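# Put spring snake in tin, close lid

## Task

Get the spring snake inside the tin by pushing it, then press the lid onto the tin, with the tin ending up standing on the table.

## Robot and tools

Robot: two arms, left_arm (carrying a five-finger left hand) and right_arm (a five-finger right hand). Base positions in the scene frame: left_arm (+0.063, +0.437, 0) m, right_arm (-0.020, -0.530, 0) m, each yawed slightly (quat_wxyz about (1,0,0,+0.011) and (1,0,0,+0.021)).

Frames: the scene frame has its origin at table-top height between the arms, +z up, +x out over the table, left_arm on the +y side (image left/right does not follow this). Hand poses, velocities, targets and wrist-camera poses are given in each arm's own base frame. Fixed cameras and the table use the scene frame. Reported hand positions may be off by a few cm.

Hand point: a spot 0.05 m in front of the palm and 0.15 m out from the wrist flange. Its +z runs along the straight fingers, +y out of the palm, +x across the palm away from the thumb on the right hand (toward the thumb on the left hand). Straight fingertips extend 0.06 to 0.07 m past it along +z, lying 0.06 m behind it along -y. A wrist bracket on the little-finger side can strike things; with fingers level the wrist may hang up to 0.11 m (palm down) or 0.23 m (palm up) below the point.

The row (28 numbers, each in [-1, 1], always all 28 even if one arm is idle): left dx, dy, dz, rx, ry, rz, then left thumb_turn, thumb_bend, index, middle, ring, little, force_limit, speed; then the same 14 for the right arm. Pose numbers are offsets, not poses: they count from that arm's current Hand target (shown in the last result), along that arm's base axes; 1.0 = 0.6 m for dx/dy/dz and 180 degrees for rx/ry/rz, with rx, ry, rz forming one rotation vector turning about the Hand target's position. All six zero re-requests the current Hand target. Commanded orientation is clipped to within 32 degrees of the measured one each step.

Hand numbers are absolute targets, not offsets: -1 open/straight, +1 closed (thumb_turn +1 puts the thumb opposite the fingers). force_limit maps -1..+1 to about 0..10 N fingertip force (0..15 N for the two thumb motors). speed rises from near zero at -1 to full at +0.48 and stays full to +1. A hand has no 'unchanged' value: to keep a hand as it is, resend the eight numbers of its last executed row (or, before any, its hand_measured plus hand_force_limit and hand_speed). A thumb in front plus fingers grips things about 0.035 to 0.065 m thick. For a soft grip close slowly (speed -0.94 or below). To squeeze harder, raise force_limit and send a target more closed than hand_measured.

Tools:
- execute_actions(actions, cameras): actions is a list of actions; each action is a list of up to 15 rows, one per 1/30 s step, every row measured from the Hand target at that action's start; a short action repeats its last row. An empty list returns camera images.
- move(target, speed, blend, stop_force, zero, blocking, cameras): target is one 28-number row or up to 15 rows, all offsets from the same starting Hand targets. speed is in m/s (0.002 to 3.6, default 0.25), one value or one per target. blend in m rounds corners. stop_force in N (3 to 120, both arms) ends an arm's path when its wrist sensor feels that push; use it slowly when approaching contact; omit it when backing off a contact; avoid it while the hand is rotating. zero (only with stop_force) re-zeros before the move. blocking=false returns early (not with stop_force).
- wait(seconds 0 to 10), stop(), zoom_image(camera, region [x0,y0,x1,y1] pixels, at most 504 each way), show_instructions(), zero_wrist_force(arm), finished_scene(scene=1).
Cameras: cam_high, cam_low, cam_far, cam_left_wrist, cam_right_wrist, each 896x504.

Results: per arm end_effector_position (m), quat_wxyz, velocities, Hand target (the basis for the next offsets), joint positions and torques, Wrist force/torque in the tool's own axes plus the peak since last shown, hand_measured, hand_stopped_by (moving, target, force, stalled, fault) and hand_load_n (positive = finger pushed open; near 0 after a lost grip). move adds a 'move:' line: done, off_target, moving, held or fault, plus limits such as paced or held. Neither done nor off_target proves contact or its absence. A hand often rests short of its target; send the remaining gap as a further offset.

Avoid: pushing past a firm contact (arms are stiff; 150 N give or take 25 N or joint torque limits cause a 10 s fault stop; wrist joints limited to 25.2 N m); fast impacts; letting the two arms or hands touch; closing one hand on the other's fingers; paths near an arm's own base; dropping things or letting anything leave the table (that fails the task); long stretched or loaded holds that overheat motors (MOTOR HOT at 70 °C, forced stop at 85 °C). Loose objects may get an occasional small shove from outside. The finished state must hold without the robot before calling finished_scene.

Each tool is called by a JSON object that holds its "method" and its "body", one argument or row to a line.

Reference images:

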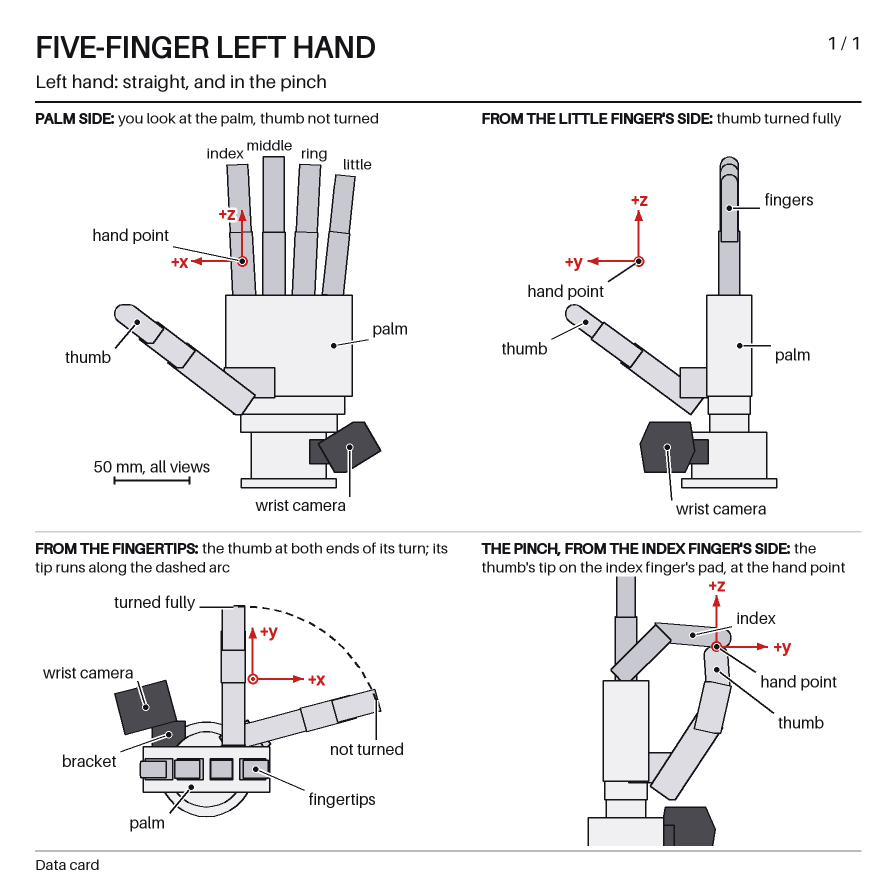

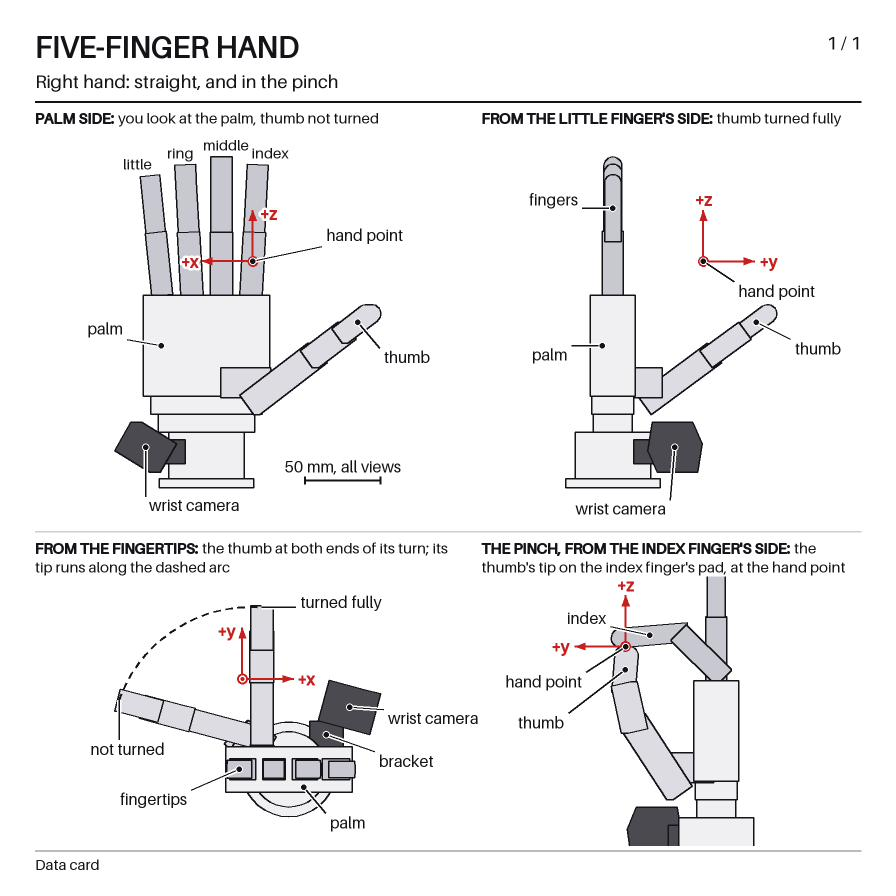

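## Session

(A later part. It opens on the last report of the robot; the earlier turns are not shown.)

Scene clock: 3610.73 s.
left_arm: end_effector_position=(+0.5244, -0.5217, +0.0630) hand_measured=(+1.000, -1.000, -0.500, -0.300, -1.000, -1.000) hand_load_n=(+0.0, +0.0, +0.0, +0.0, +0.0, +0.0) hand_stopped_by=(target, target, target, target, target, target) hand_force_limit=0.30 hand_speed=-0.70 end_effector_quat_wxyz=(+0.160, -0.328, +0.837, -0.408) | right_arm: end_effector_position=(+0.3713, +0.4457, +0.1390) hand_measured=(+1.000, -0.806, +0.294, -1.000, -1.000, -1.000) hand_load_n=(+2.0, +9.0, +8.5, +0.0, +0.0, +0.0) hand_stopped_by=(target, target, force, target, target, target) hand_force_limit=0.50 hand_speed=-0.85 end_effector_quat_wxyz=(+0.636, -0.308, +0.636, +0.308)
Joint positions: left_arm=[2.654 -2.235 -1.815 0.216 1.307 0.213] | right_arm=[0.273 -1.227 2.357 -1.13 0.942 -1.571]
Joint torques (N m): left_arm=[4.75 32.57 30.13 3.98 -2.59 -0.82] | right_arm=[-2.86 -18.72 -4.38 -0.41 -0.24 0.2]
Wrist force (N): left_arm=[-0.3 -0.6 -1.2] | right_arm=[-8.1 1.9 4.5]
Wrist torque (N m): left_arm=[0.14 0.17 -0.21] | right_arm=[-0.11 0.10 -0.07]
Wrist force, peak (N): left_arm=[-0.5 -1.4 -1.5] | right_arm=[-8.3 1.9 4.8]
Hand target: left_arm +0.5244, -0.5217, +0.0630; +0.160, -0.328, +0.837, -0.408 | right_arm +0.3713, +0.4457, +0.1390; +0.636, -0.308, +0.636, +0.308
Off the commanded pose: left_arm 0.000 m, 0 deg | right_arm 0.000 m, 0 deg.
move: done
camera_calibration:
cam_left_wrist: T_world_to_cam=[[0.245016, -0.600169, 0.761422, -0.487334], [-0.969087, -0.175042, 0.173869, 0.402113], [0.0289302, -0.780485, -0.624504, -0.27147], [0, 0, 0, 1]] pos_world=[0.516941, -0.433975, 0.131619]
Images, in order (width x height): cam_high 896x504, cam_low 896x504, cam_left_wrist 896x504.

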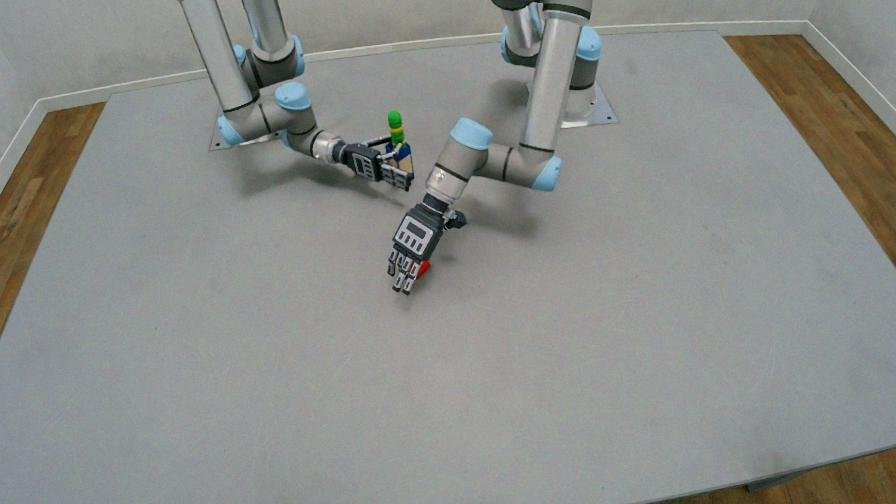

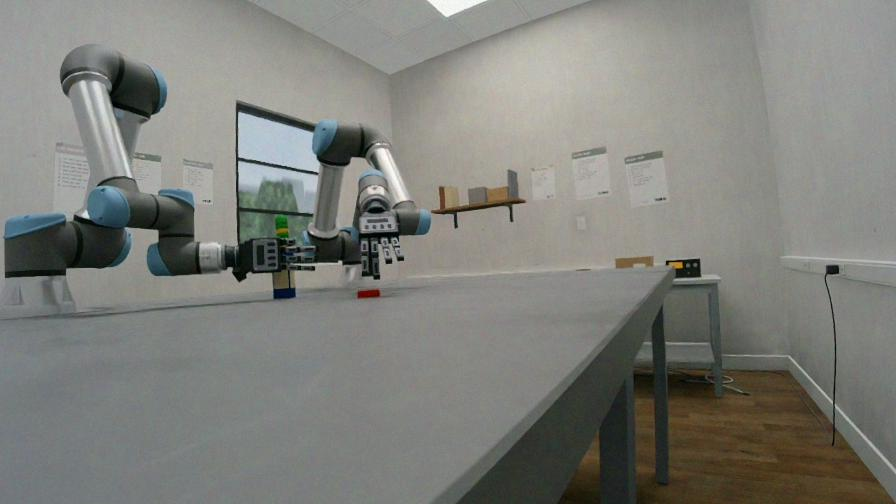

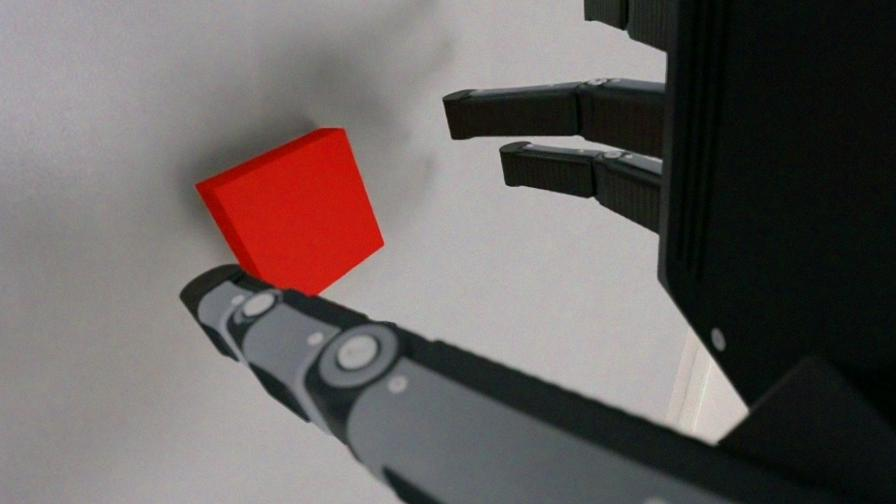

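{"method": "zoom_image", "body": {
  "camera": "cam_left_wrist",
  "region": [170, 100, 410, 320]
}}

Scaled by 2.100 from the camera's 896x504 image, which has a finer 1280x720 frame.

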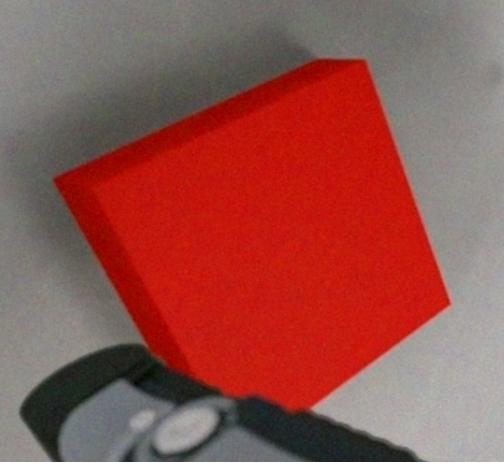

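{"method": "move", "body": {
  "target": [-0.0027,0.0029,0,0,0,0,1,-1,-0.5,-0.9,-1,-1,0.3,-0.7,0,0,0,0,0,0,1,-0.8,0.6,-1,-1,-1,0.5,-0.85],
  "speed": 0.1
}}

{"method": "move", "body": {
  "target": [0,0,-0.0645,0,0,0,1,-1,-0.5,-0.9,-1,-1,0.3,-0.7,0,0,0,0,0,0,1,-0.8,0.6,-1,-1,-1,0.5,-0.85],
  "speed": 0.03,
  "stop_force": 4,
  "cameras": ["cam_left_wrist","cam_low"]
}}

{"method": "zoom_image", "body": {
  "camera": "cam_low",
  "region": [320, 220, 420, 310]
}}

Scene clock: 3681.10 s.
left_arm: end_effector_position=(+0.5228, -0.5199, +0.0630) hand_measured=(+1.000, -1.000, -0.500, -0.900, -1.000, -1.000) hand_load_n=(+0.0, +0.0, +0.0, -0.5, +0.0, -0.5) hand_stopped_by=(target, target, target, target, target, target) hand_force_limit=0.30 hand_speed=-0.70 end_effector_quat_wxyz=(+0.160, -0.328, +0.837, -0.408) | right_arm: end_effector_position=(+0.3713, +0.4457, +0.1390) hand_measured=(+1.000, -0.806, +0.294, -1.000, -1.000, -1.000) hand_load_n=(+2.0, +9.0, +8.5, +0.0, +0.0, +0.0) hand_stopped_by=(target, target, force, target, target, target) hand_force_limit=0.50 hand_speed=-0.85 end_effector_quat_wxyz=(+0.636, -0.308, +0.636, +0.308)
Joint positions: left_arm=[2.655 -2.232 -1.822 0.22 1.306 0.214] | right_arm=[0.273 -1.227 2.357 -1.13 0.942 -1.571]
Joint torques (N m): left_arm=[6.69 44.84 0.78 4 -2.78 1.33] | right_arm=[-1.13 -18.87 -3.53 -0.12 0.01 0.44]
Wrist force (N): left_arm=[-0.2 -0.7 -1.1] | right_arm=[-8.0 2.0 4.3]
Wrist torque (N m): left_arm=[0.11 0.15 -0.20] | right_arm=[-0.08 0.12 -0.08]
Wrist force, peak (N): left_arm=[-0.4 -0.7 -1.2] | right_arm=[-8.3 1.8 4.7]
Hand target: left_arm +0.5228, -0.5199, +0.0630; +0.160, -0.328, +0.837, -0.408 | right_arm +0.3713, +0.4457, +0.1390; +0.636, -0.308, +0.636, +0.308
Off the commanded pose: left_arm 0.000 m, 0 deg | right_arm 0.000 m, 0 deg.
move: done

Scene clock: 3683.23 s.
left_arm: end_effector_position=(+0.5228, -0.5199, +0.0243) hand_measured=(+1.000, -1.000, -0.500, -0.900, -1.000, -1.000) hand_load_n=(+0.5, +0.0, +0.5, +0.0, +0.0, +0.0) hand_stopped_by=(target, target, target, target, target, target) hand_force_limit=0.30 hand_speed=-0.70 end_effector_quat_wxyz=(+0.160, -0.328, +0.837, -0.408) | right_arm: end_effector_position=(+0.3713, +0.4457, +0.1390) hand_measured=(+1.000, -0.806, +0.294, -1.000, -1.000, -1.000) hand_load_n=(+2.0, +8.5, +8.0, +0.0, +0.0, +0.0) hand_stopped_by=(target, target, force, target, target, target) hand_force_limit=0.50 hand_speed=-0.85 end_effector_quat_wxyz=(+0.636, -0.308, +0.636, +0.308)
Joint positions: left_arm=[2.655 -2.308 -1.824 0.298 1.306 0.214] | right_arm=[0.273 -1.227 2.357 -1.13 0.942 -1.571]
Joint torques (N m): left_arm=[4.85 32.84 27.85 4.07 -2.38 -0.34] | right_arm=[-0.67 -18.07 -4.64 -0.2 0.2 0.68]
Wrist force (N): left_arm=[-0.3 -0.8 -0.9] | right_arm=[-7.7 1.9 4.6]
Wrist torque (N m): left_arm=[0.08 0.16 -0.20] | right_arm=[-0.12 0.06 -0.06]
Wrist force, peak (N): left_arm=[-0.3 -0.9 -1.1] | right_arm=[-8.2 2.0 4.7]
Hand target: left_arm +0.5228, -0.5199, +0.0243; +0.160, -0.328, +0.837, -0.408 | right_arm +0.3713, +0.4457, +0.1390; +0.636, -0.308, +0.636, +0.308
Off the commanded pose: left_arm 0.000 m, 0 deg | right_arm 0.000 m, 0 deg.
move: done
camera_calibration:
cam_left_wrist: T_world_to_cam=[[0.245016, -0.600169, 0.761422, -0.456455], [-0.969087, -0.175042, 0.173869, 0.407589], [0.0289302, -0.780485, -0.624504, -0.294265], [0, 0, 0, 1]] pos_world=[0.515341, -0.432275, 0.0929186]
Images, in order (width x height): cam_low 896x504, cam_left_wrist 896x504.

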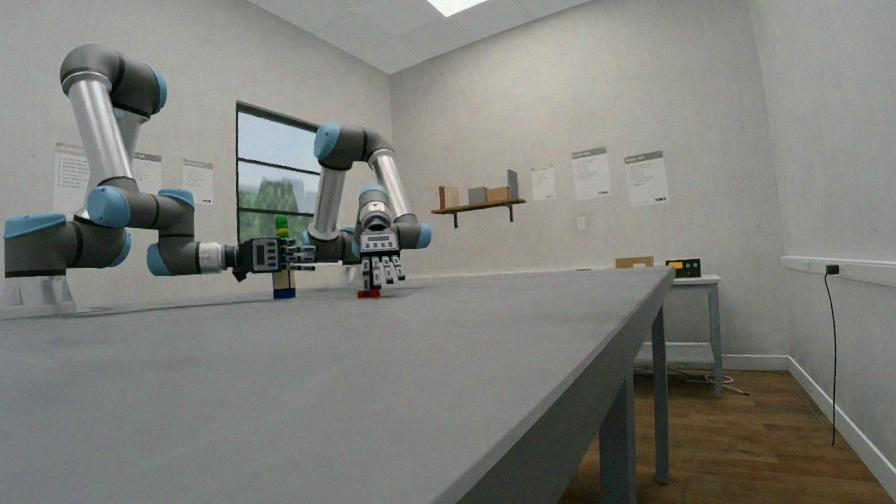

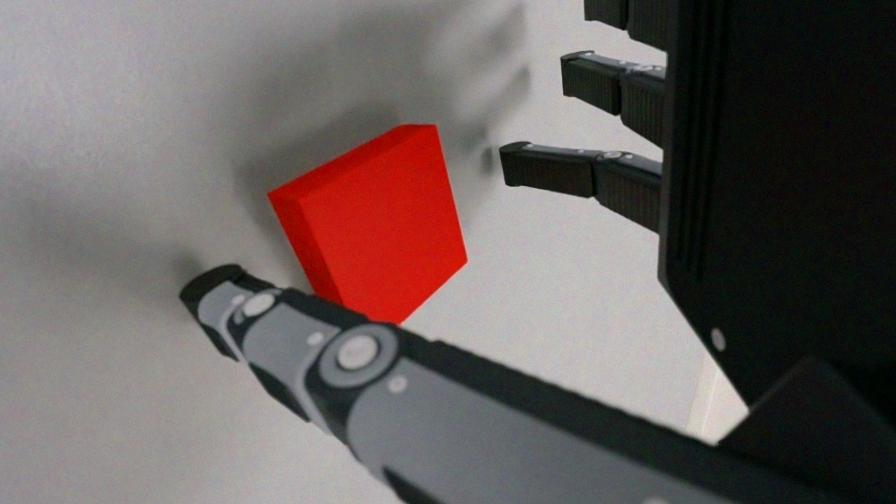

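Scaled by 5.040 from the camera's 896x504 image, which has a finer 1280x720 frame.

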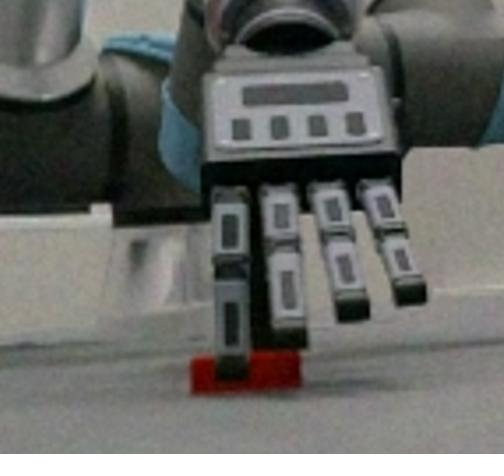

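{"method": "move", "body": {
  "target": [0,0,0,0,0,0,1,-0.8,0.16,-0.9,-1,-1,-0.4,-0.86,0,0,0,0,0,0,1,-0.8,0.6,-1,-1,-1,0.5,-0.85],
  "speed": 0.03,
  "cameras": ["cam_left_wrist","cam_low"]
}}

{"method": "zoom_image", "body": {
  "camera": "cam_low",
  "region": [320, 220, 420, 310]
}}

Scene clock: 3693.50 s.
left_arm: end_effector_position=(+0.5228, -0.5199, +0.0243) hand_measured=(+1.000, -0.802, +0.044, -0.900, -1.000, -1.000) hand_load_n=(-1.0, +4.5, +4.5, +0.0, +0.0, +0.0) hand_stopped_by=(target, target, force, target, target, target) hand_force_limit=-0.40 hand_speed=-0.86 end_effector_quat_wxyz=(+0.160, -0.328, +0.837, -0.408) | right_arm: end_effector_position=(+0.3713, +0.4457, +0.1390) hand_measured=(+1.000, -0.806, +0.294, -1.000, -1.000, -1.000) hand_load_n=(+2.0, +8.5, +8.0, +0.0, +0.0, +0.0) hand_stopped_by=(target, target, force, target, target, target) hand_force_limit=0.50 hand_speed=-0.85 end_effector_quat_wxyz=(+0.636, -0.308, +0.636, +0.308)
Joint positions: left_arm=[2.655 -2.308 -1.824 0.298 1.306 0.214] | right_arm=[0.273 -1.227 2.357 -1.13 0.942 -1.571]
Joint torques (N m): left_arm=[-1.12 33.86 27.49 3.63 -1.72 -0.32] | right_arm=[1.35 -18.2 -4.65 -0.16 0.41 0.84]
Wrist force (N): left_arm=[-0.1 -1.9 -1.8] | right_arm=[-7.7 2.0 4.4]
Wrist torque (N m): left_arm=[0.02 0.12 -0.18] | right_arm=[-0.09 0.04 -0.05]
Wrist force, peak (N): left_arm=[-0.2 -2.2 -1.6] | right_arm=[-8.3 2.1 4.7]
Hand target: left_arm +0.5228, -0.5199, +0.0243; +0.160, -0.328, +0.837, -0.408 | right_arm +0.3713, +0.4457, +0.1390; +0.636, -0.308, +0.636, +0.308
Off the commanded pose: left_arm 0.000 m, 0 deg | right_arm 0.000 m, 0 deg.
move: done
camera_calibration:
cam_left_wrist: T_world_to_cam=[[0.245015, -0.600109, 0.76147, -0.456433], [-0.969088, -0.175028, 0.173881, 0.407594], [0.0289313, -0.780534, -0.624443, -0.294292], [0, 0, 0, 1]] pos_world=[0.515341, -0.432275, 0.0929186]
Images, in order (width x height): cam_low 896x504, cam_left_wrist 896x504.

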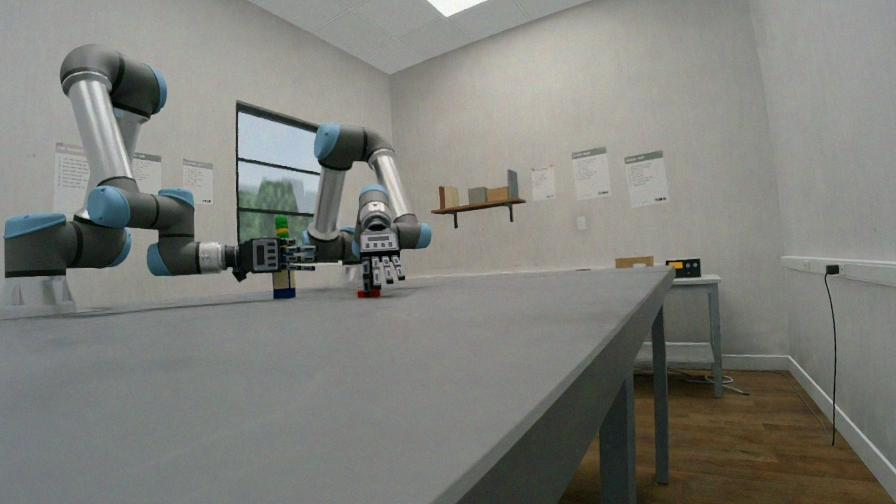

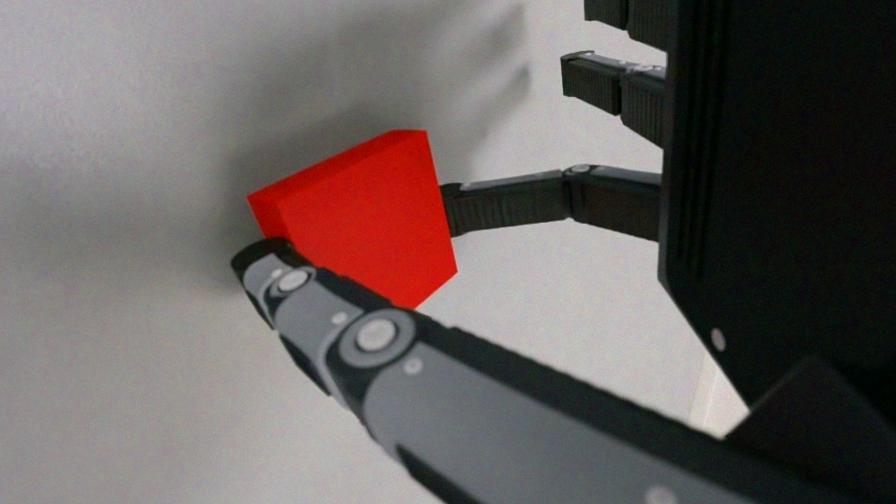

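Scaled by 5.040 from the camera's 896x504 image, which has a finer 1280x720 frame.

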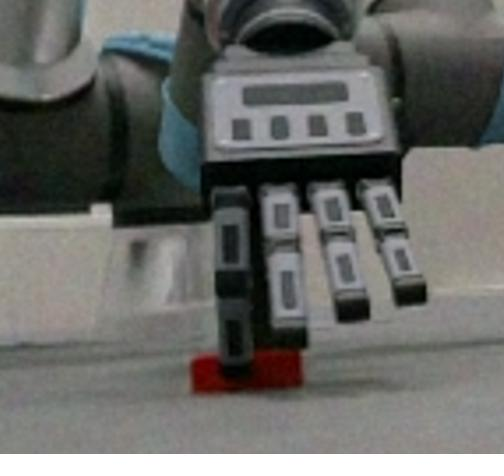

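{"method": "move", "body": {
  "target": [
    [0,0,0.03,0,0,0,1,-0.8,0.16,-0.9,-1,-1,-0.4,-0.86,0,0,0,0,0,0,1,-0.8,0.6,-1,-1,-1,0.5,-0.85],
    [0,0,0.03,0,0,0,1,-0.8,0.16,0.2,-1,-1,-0.4,-0.86,0,0,0,0,0,0,1,-0.8,0.6,-1,-1,-1,0.5,-0.85]
  ],
  "speed": 0.04,
  "cameras": ["cam_left_wrist","cam_low"]
}}

{"method": "zoom_image", "body": {
  "camera": "cam_low",
  "region": [320, 220, 420, 310]
}}

Scene clock: 3703.00 s.
left_arm: end_effector_position=(+0.5228, -0.5199, +0.0423) hand_measured=(+1.000, -0.802, +0.044, +0.006, -1.000, -1.000) hand_load_n=(+2.5, +8.0, +1.5, +6.5, +0.0, +0.0) hand_stopped_by=(target, target, force, force, target, target) hand_force_limit=-0.40 hand_speed=-0.86 end_effector_quat_wxyz=(+0.160, -0.328, +0.837, -0.408) | right_arm: end_effector_position=(+0.3713, +0.4457, +0.1390) hand_measured=(+1.000, -0.806, +0.294, -1.000, -1.000, -1.000) hand_load_n=(+2.0, +9.0, +8.5, +0.0, +0.0, +0.0) hand_stopped_by=(target, target, force, target, target, target) hand_force_limit=0.50 hand_speed=-0.85 end_effector_quat_wxyz=(+0.636, -0.308, +0.636, +0.308)
Joint positions: left_arm=[2.655 -2.272 -1.824 0.262 1.306 0.214] | right_arm=[0.273 -1.227 2.357 -1.13 0.942 -1.571]
Joint torques (N m): left_arm=[6.2 45.36 3.87 1.19 -0.54 0.86] | right_arm=[4.23 -19.09 -5.02 -0.33 0.74 1.22]
Wrist force (N): left_arm=[-0.2 -0.5 -0.9] | right_arm=[-7.7 1.7 4.3]
Wrist torque (N m): left_arm=[0.13 0.15 -0.20] | right_arm=[-0.12 0.08 -0.07]
Wrist force, peak (N): left_arm=[-0.2 -1.9 -2.0] | right_arm=[-8.3 2.0 4.4]
Hand target: left_arm +0.5228, -0.5199, +0.0423; +0.160, -0.328, +0.837, -0.408 | right_arm +0.3713, +0.4457, +0.1390; +0.636, -0.308, +0.636, +0.308
Off the commanded pose: left_arm 0.000 m, 0 deg | right_arm 0.000 m, 0 deg.
move: done
camera_calibration:
cam_left_wrist: T_world_to_cam=[[0.245015, -0.600109, 0.76147, -0.47014], [-0.969088, -0.175028, 0.173881, 0.404464], [0.0289313, -0.780534, -0.624443, -0.283052], [0, 0, 0, 1]] pos_world=[0.515341, -0.432275, 0.110919]
Images, in order (width x height): cam_low 896x504, cam_left_wrist 896x504.

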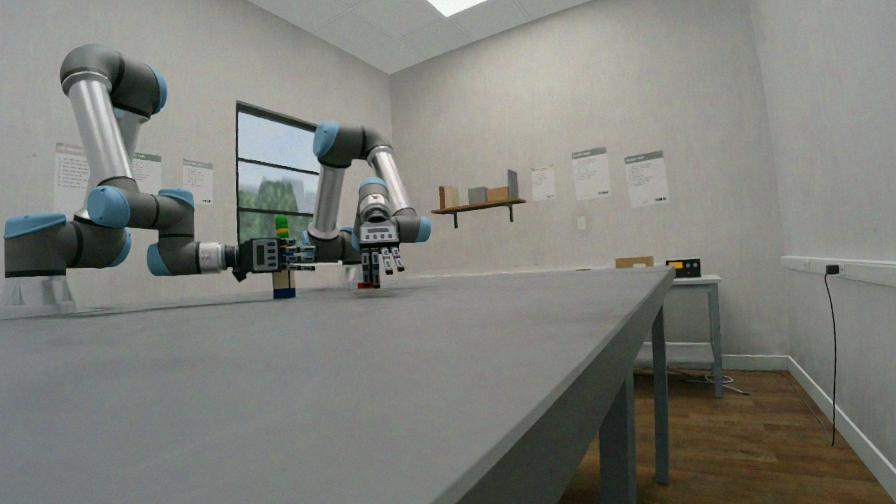

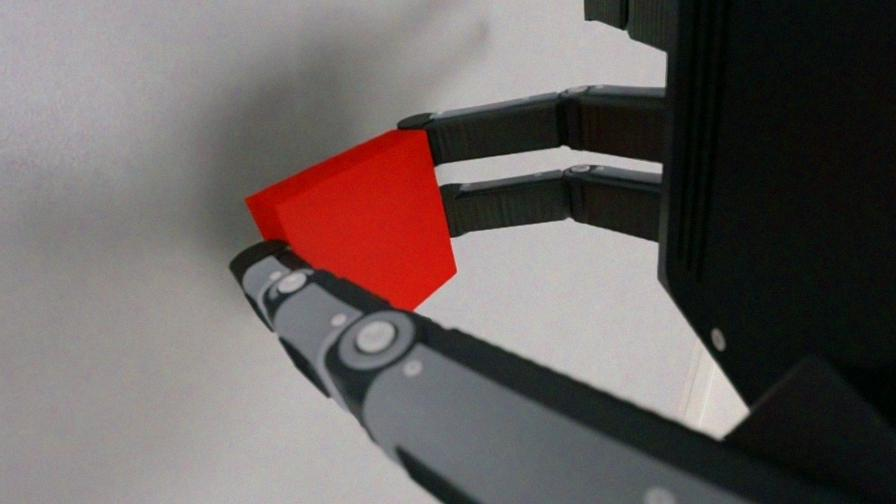

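Scaled by 5.040 from the camera's 896x504 image, which has a finer 1280x720 frame.

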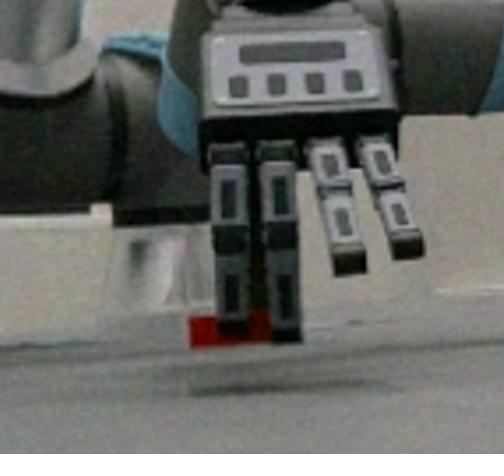

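{"method": "move", "body": {
  "target": [
    [0,0,0,0,0,0,1,-0.8,0.35,0.35,-1,-1,0.3,-0.86,0,0,0,0,0,0,1,-0.8,0.6,-1,-1,-1,0.5,-0.85],
    [0,0,0.4,0,0,0,1,-0.8,0.35,0.35,-1,-1,0.3,-0.86,0,0,0,0,0,0,1,-0.8,0.6,-1,-1,-1,0.5,-0.85]
  ],
  "speed": 0.2,
  "cameras": ["cam_left_wrist"]
}}

Scene clock: 3763.63 s.
left_arm: end_effector_position=(+0.5228, -0.5200, +0.2822) hand_measured=(+1.000, -0.802, +0.066, +0.006, -1.000, -1.000) hand_load_n=(-1.0, +12.0, +8.5, +2.5, +0.0, +0.0) hand_stopped_by=(target, target, force, force, target, target) hand_force_limit=0.30 hand_speed=-0.86 end_effector_quat_wxyz=(+0.160, -0.328, +0.837, -0.408) | right_arm: end_effector_position=(+0.3713, +0.4457, +0.1390) hand_measured=(+1.000, -0.806, +0.294, -1.000, -1.000, -1.000) hand_load_n=(+2.0, +8.5, +8.5, +0.0, +0.0, +0.0) hand_stopped_by=(target, target, force, target, target, target) hand_force_limit=0.50 hand_speed=-0.85 end_effector_quat_wxyz=(+0.636, -0.308, +0.636, +0.308)
Joint positions: left_arm=[2.655 -1.909 -1.642 -0.282 1.306 0.214] | right_arm=[0.273 -1.227 2.357 -1.13 0.942 -1.571]
Joint torques (N m): left_arm=[7.19 39.37 37.17 1.04 -1.59 1.12] | right_arm=[5.63 -18.06 -5.27 -0.31 1.13 1.59]
Wrist force (N): left_arm=[-0.4 -0.7 -1.2] | right_arm=[-7.9 2.0 4.5]
Wrist torque (N m): left_arm=[0.11 0.18 -0.20] | right_arm=[-0.09 0.06 -0.06]
Wrist force, peak (N): left_arm=[-0.5 -1.6 -1.9] | right_arm=[-8.3 1.9 4.9]
Hand target: left_arm +0.5228, -0.5199, +0.2823; +0.160, -0.328, +0.837, -0.408 | right_arm +0.3713, +0.4457, +0.1390; +0.636, -0.308, +0.636, +0.308
Off the commanded pose: left_arm 0.000 m, 0 deg | right_arm 0.000 m, 0 deg.
move: done
camera_calibration:
cam_left_wrist: T_world_to_cam=[[0.245015, -0.600109, 0.76147, -0.652816], [-0.969088, -0.175028, 0.173881, 0.36275], [0.0289313, -0.780534, -0.624443, -0.133249], [0, 0, 0, 1]] pos_world=[0.515341, -0.432275, 0.350819]
Images, in order (width x height): cam_left_wrist 896x504.

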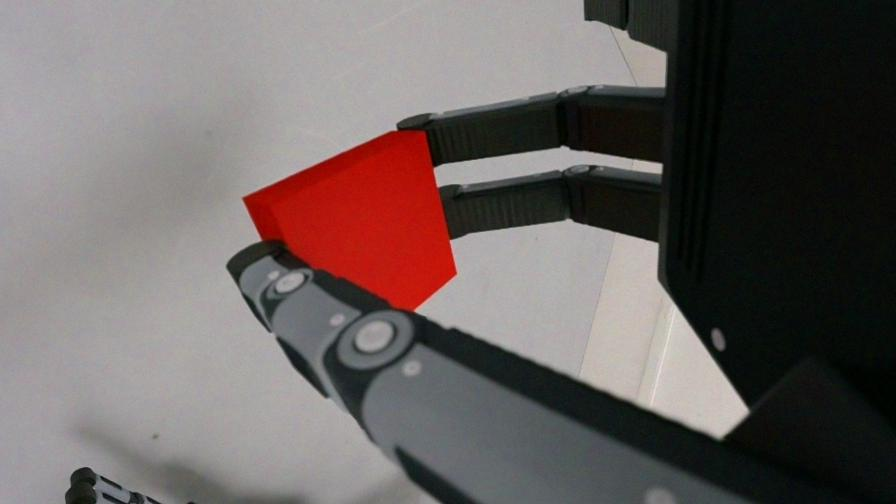

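{"method": "move", "body": {
  "target": [-0.4633,-0.0322,-0.0122,0,0,-0.05,1,-0.8,0.35,0.35,-1,-1,0.3,-0.86,0,0,0,0,0,0,1,-0.8,0.6,-1,-1,-1,0.5,-0.85],
  "speed": 0.15,
  "cameras": ["all"]
}}

{"method": "zoom_image", "body": {
  "camera": "cam_far",
  "region": [340, 100, 480, 280]
}}

{"method": "zoom_image", "body": {
  "camera": "cam_low",
  "region": [230, 170, 340, 310]
}}

Scene clock: 3780.57 s.
left_arm: end_effector_position=(+0.2449, -0.5393, +0.2749) hand_measured=(+1.000, -0.802, +0.066, +0.006, -1.000, -1.000) hand_load_n=(-1.0, +12.0, +9.0, +3.0, +0.0, +0.0) hand_stopped_by=(target, target, force, force, target, target) hand_force_limit=0.30 hand_speed=-0.86 end_effector_quat_wxyz=(+0.127, -0.261, +0.860, -0.419) | right_arm: end_effector_position=(+0.3713, +0.4457, +0.1390) hand_measured=(+1.000, -0.806, +0.294, -1.000, -1.000, -1.000) hand_load_n=(+2.0, +8.5, +8.0, +0.0, +0.0, +0.0) hand_stopped_by=(target, target, force, target, target, target) hand_force_limit=0.50 hand_speed=-0.85 end_effector_quat_wxyz=(+0.636, -0.308, +0.636, +0.308)
Joint positions: left_arm=[2.323 -1.577 -2.068 -0.167 1.443 0.101] | right_arm=[0.273 -1.227 2.357 -1.13 0.942 -1.571]
Joint torques (N m): left_arm=[-7.31 25.67 5.67 4.05 2.05 -1.62] | right_arm=[8.32 -18.55 -6.41 -0.25 1.08 1.79]
Wrist force (N): left_arm=[-0.1 -0.3 -0.9] | right_arm=[-7.7 2.2 4.6]
Wrist torque (N m): left_arm=[0.15 0.13 -0.10] | right_arm=[-0.06 0.06 -0.05]
Wrist force, peak (N): left_arm=[-1.4 -1.0 -0.9] | right_arm=[-8.2 1.9 5.1]
Hand target: left_arm +0.2448, -0.5393, +0.2750; +0.127, -0.261, +0.860, -0.419 | right_arm +0.3713, +0.4457, +0.1390; +0.636, -0.308, +0.636, +0.308
Off the commanded pose: left_arm 0.000 m, 0 deg | right_arm 0.000 m, 0 deg.
move: done
camera_calibration:
cam_left_wrist: T_world_to_cam=[[0.148128, -0.631033, 0.761482, -0.583722], [-0.984537, -0.0212843, 0.17388, 0.178021], [-0.0935166, -0.775464, -0.624428, -0.112136], [0, 0, 0, 1]] pos_world=[0.251248, -0.451516, 0.343519]
cam_right_wrist: T_world_to_cam=[[-0.762599, 0.590061, -0.265087, 0.0556679], [-0.517125, -0.309907, 0.797834, 0.21597], [0.388618, 0.745511, 0.54147, -0.438091], [0, 0, 0, 1]] pos_world=[0.324386, 0.360685, 0.079662]

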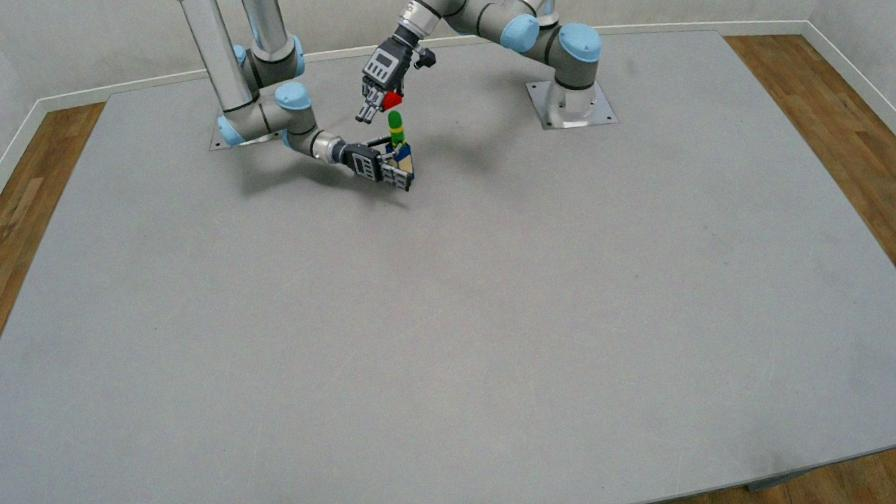

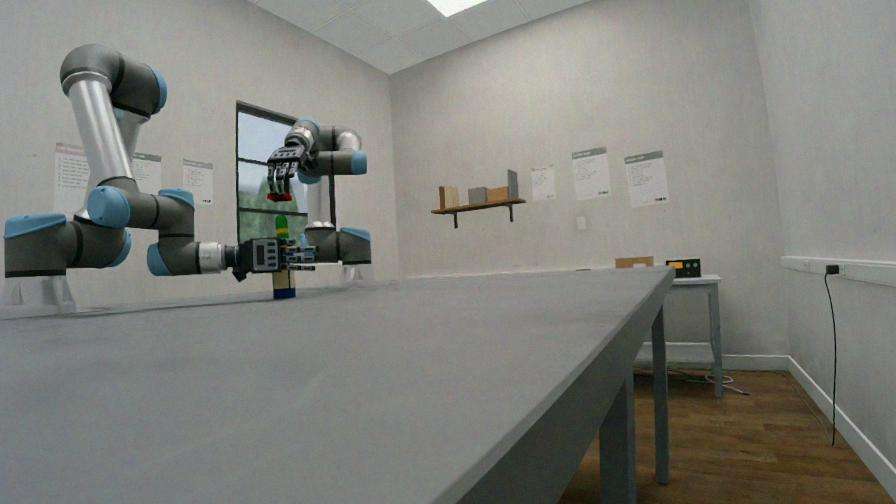

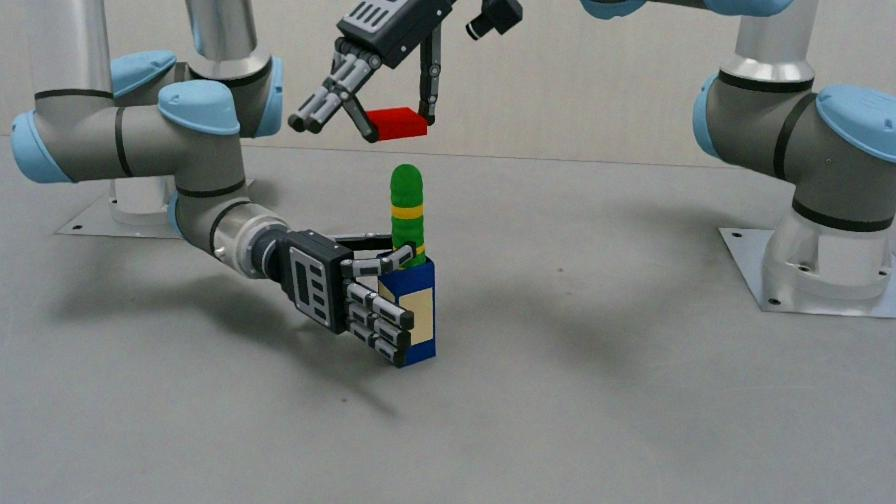

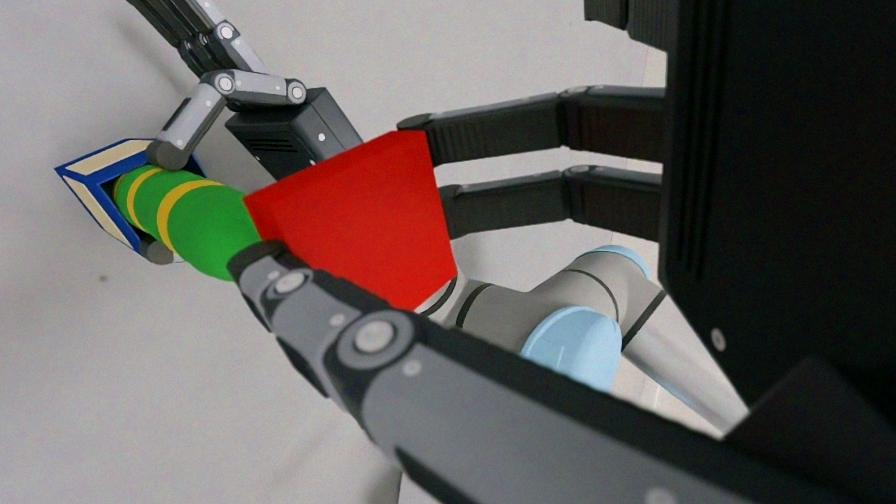

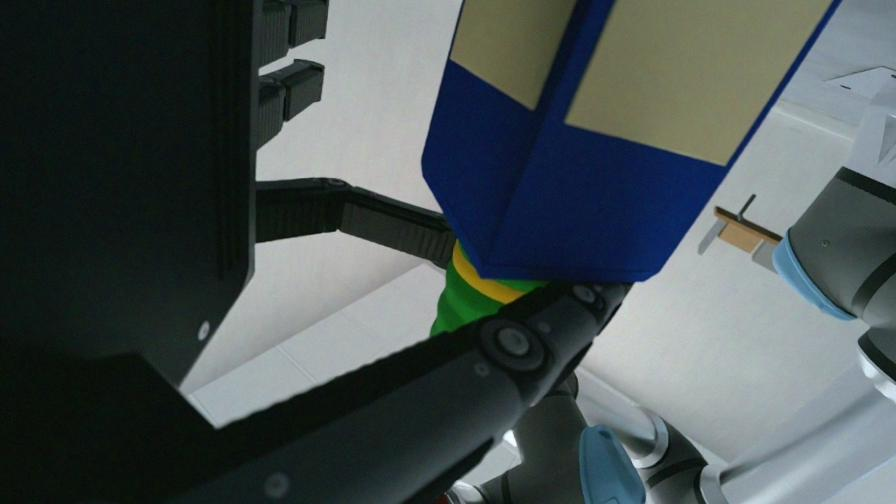

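Scaled by 2.800 from the camera's 896x504 image, which has a finer 1280x720 frame.

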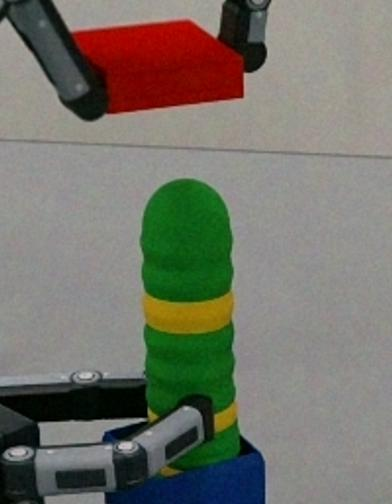

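Scaled by 3.600 from the camera's 896x504 image, which has a finer 1280x720 frame.

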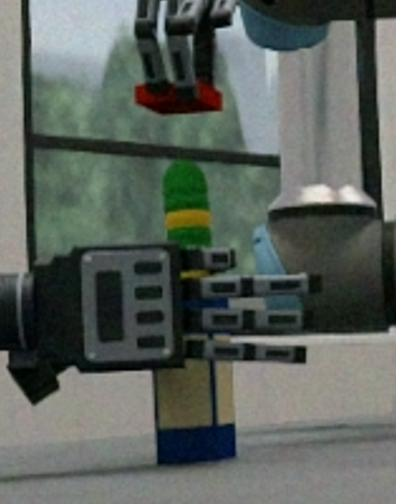

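{"method": "zoom_image", "body": {
  "camera": "cam_far",
  "region": [355, 95, 445, 150]
}}

{"method": "zoom_image", "body": {
  "camera": "cam_low",
  "region": [260, 185, 305, 215]
}}

{"method": "zoom_image", "body": {
  "camera": "cam_high",
  "region": [350, 60, 440, 200]
}}

Scaled by 5.600 from the camera's 896x504 image, which has a finer 1280x720 frame.

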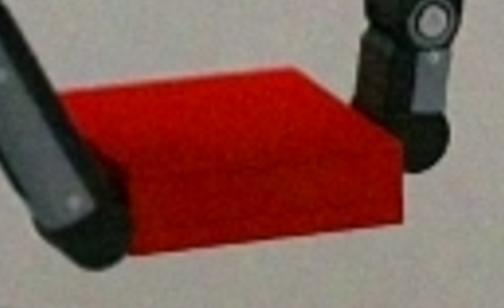

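Scaled by 11.200 from the camera's 896x504 image, which has a finer 1280x720 frame.

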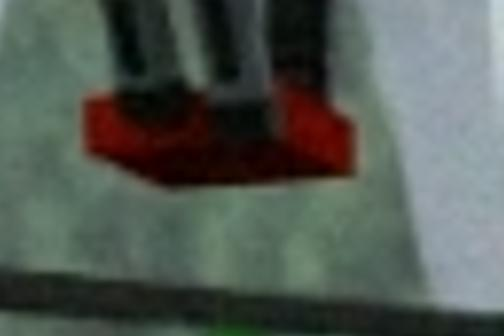

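Scaled by 3.600 from the camera's 896x504 image, which has a finer 1280x720 frame.

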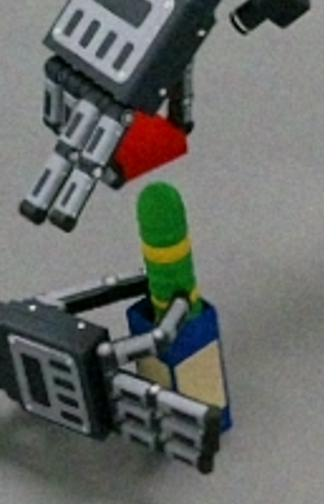

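{"method": "move", "body": {
  "target": [
    [-0.0030,0.0088,0,0,0,0,1,-0.8,0.35,0.35,-1,-1,0.3,-0.86,0,0,0,0,0,0,1,-0.8,0.6,-1,-1,-1,0.5,-0.85],
    [-0.0030,0.0088,-0.047,0,0,0,1,-0.8,0.35,0.35,-1,-1,0.3,-0.86,0,0,0,0,0,0,1,-0.8,0.6,-1,-1,-1,0.5,-0.85]
  ],
  "speed": 0.05,
  "cameras": ["cam_far","cam_low"]
}}

{"method": "zoom_image", "body": {
  "camera": "cam_far",
  "region": [340, 110, 480, 280]
}}

{"method": "zoom_image", "body": {
  "camera": "cam_low",
  "region": [240, 180, 330, 310]
}}

Scene clock: 3838.17 s.
left_arm: end_effector_position=(+0.2430, -0.5340, +0.2468) hand_measured=(+1.000, -0.802, +0.066, +0.006, -1.000, -1.000) hand_load_n=(-1.0, +12.0, +8.5, +3.0, +0.0, +0.0) hand_stopped_by=(target, target, force, force, target, target) hand_force_limit=0.30 hand_speed=-0.86 end_effector_quat_wxyz=(+0.127, -0.261, +0.860, -0.419) | right_arm: end_effector_position=(+0.3713, +0.4457, +0.1390) hand_measured=(+1.000, -0.806, +0.294, -1.000, -1.000, -1.000) hand_load_n=(+2.0, +9.0, +8.5, +0.0, +0.0, +0.0) hand_stopped_by=(target, target, force, target, target, target) hand_force_limit=0.50 hand_speed=-0.85 end_effector_quat_wxyz=(+0.636, -0.308, +0.636, +0.308)
Joint positions: left_arm=[2.329 -1.603 -2.125 -0.085 1.438 0.105] | right_arm=[0.273 -1.227 2.357 -1.13 0.942 -1.571]
Joint torques (N m): left_arm=[5.09 13.91 5.8 4.12 -2.43 -0.23] | right_arm=[9.31 -18.51 -6.74 -0.33 1.32 1.84]
Wrist force (N): left_arm=[-0.4 -0.3 -0.9] | right_arm=[-7.7 1.7 4.1]
Wrist torque (N m): left_arm=[0.15 0.18 -0.22] | right_arm=[-0.12 0.08 -0.07]
Wrist force, peak (N): left_arm=[-0.1 -0.7 -1.3] | right_arm=[-8.3 2.1 4.7]
Hand target: left_arm +0.2430, -0.5340, +0.2468; +0.127, -0.261, +0.860, -0.419 | right_arm +0.3713, +0.4457, +0.1390; +0.636, -0.308, +0.636, +0.308
Off the commanded pose: left_arm 0.000 m, 0 deg | right_arm 0.000 m, 0 deg.
move: done
Images, in order (width x height): cam_low 896x504, cam_far 896x504.

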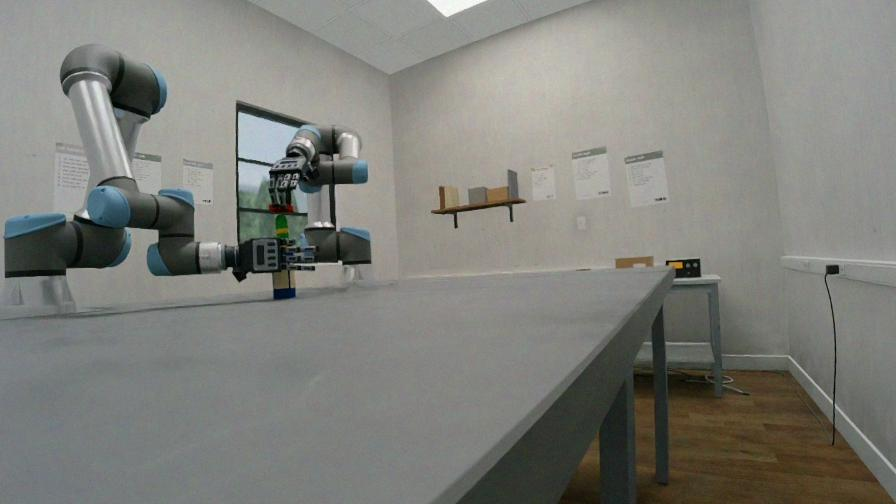

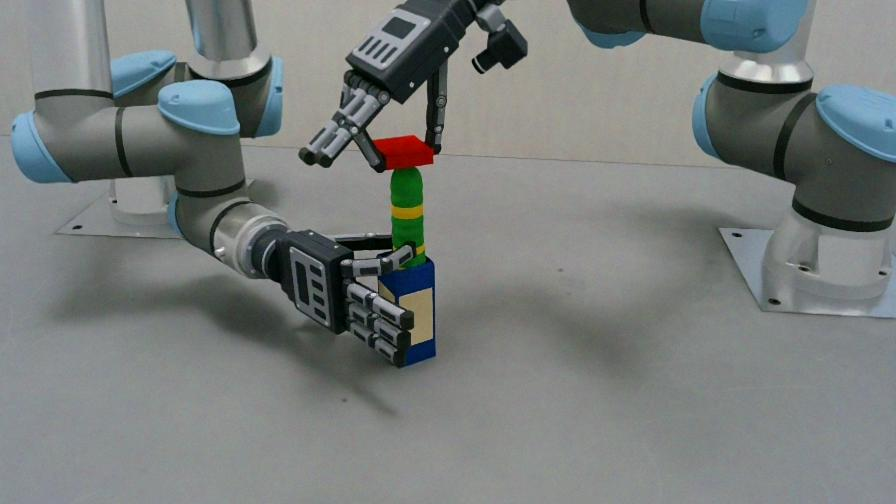

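Scaled by 2.965 from the camera's 896x504 image, which has a finer 1280x720 frame.

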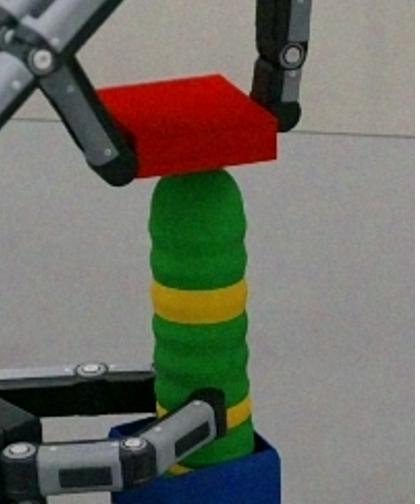

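Scaled by 3.877 from the camera's 896x504 image, which has a finer 1280x720 frame.

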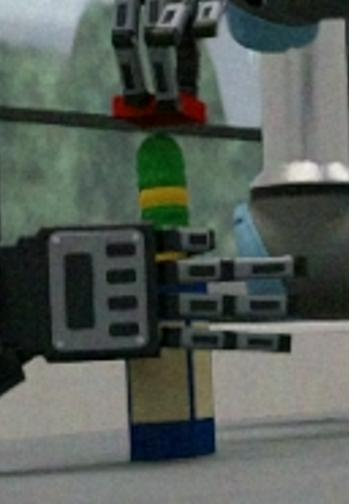

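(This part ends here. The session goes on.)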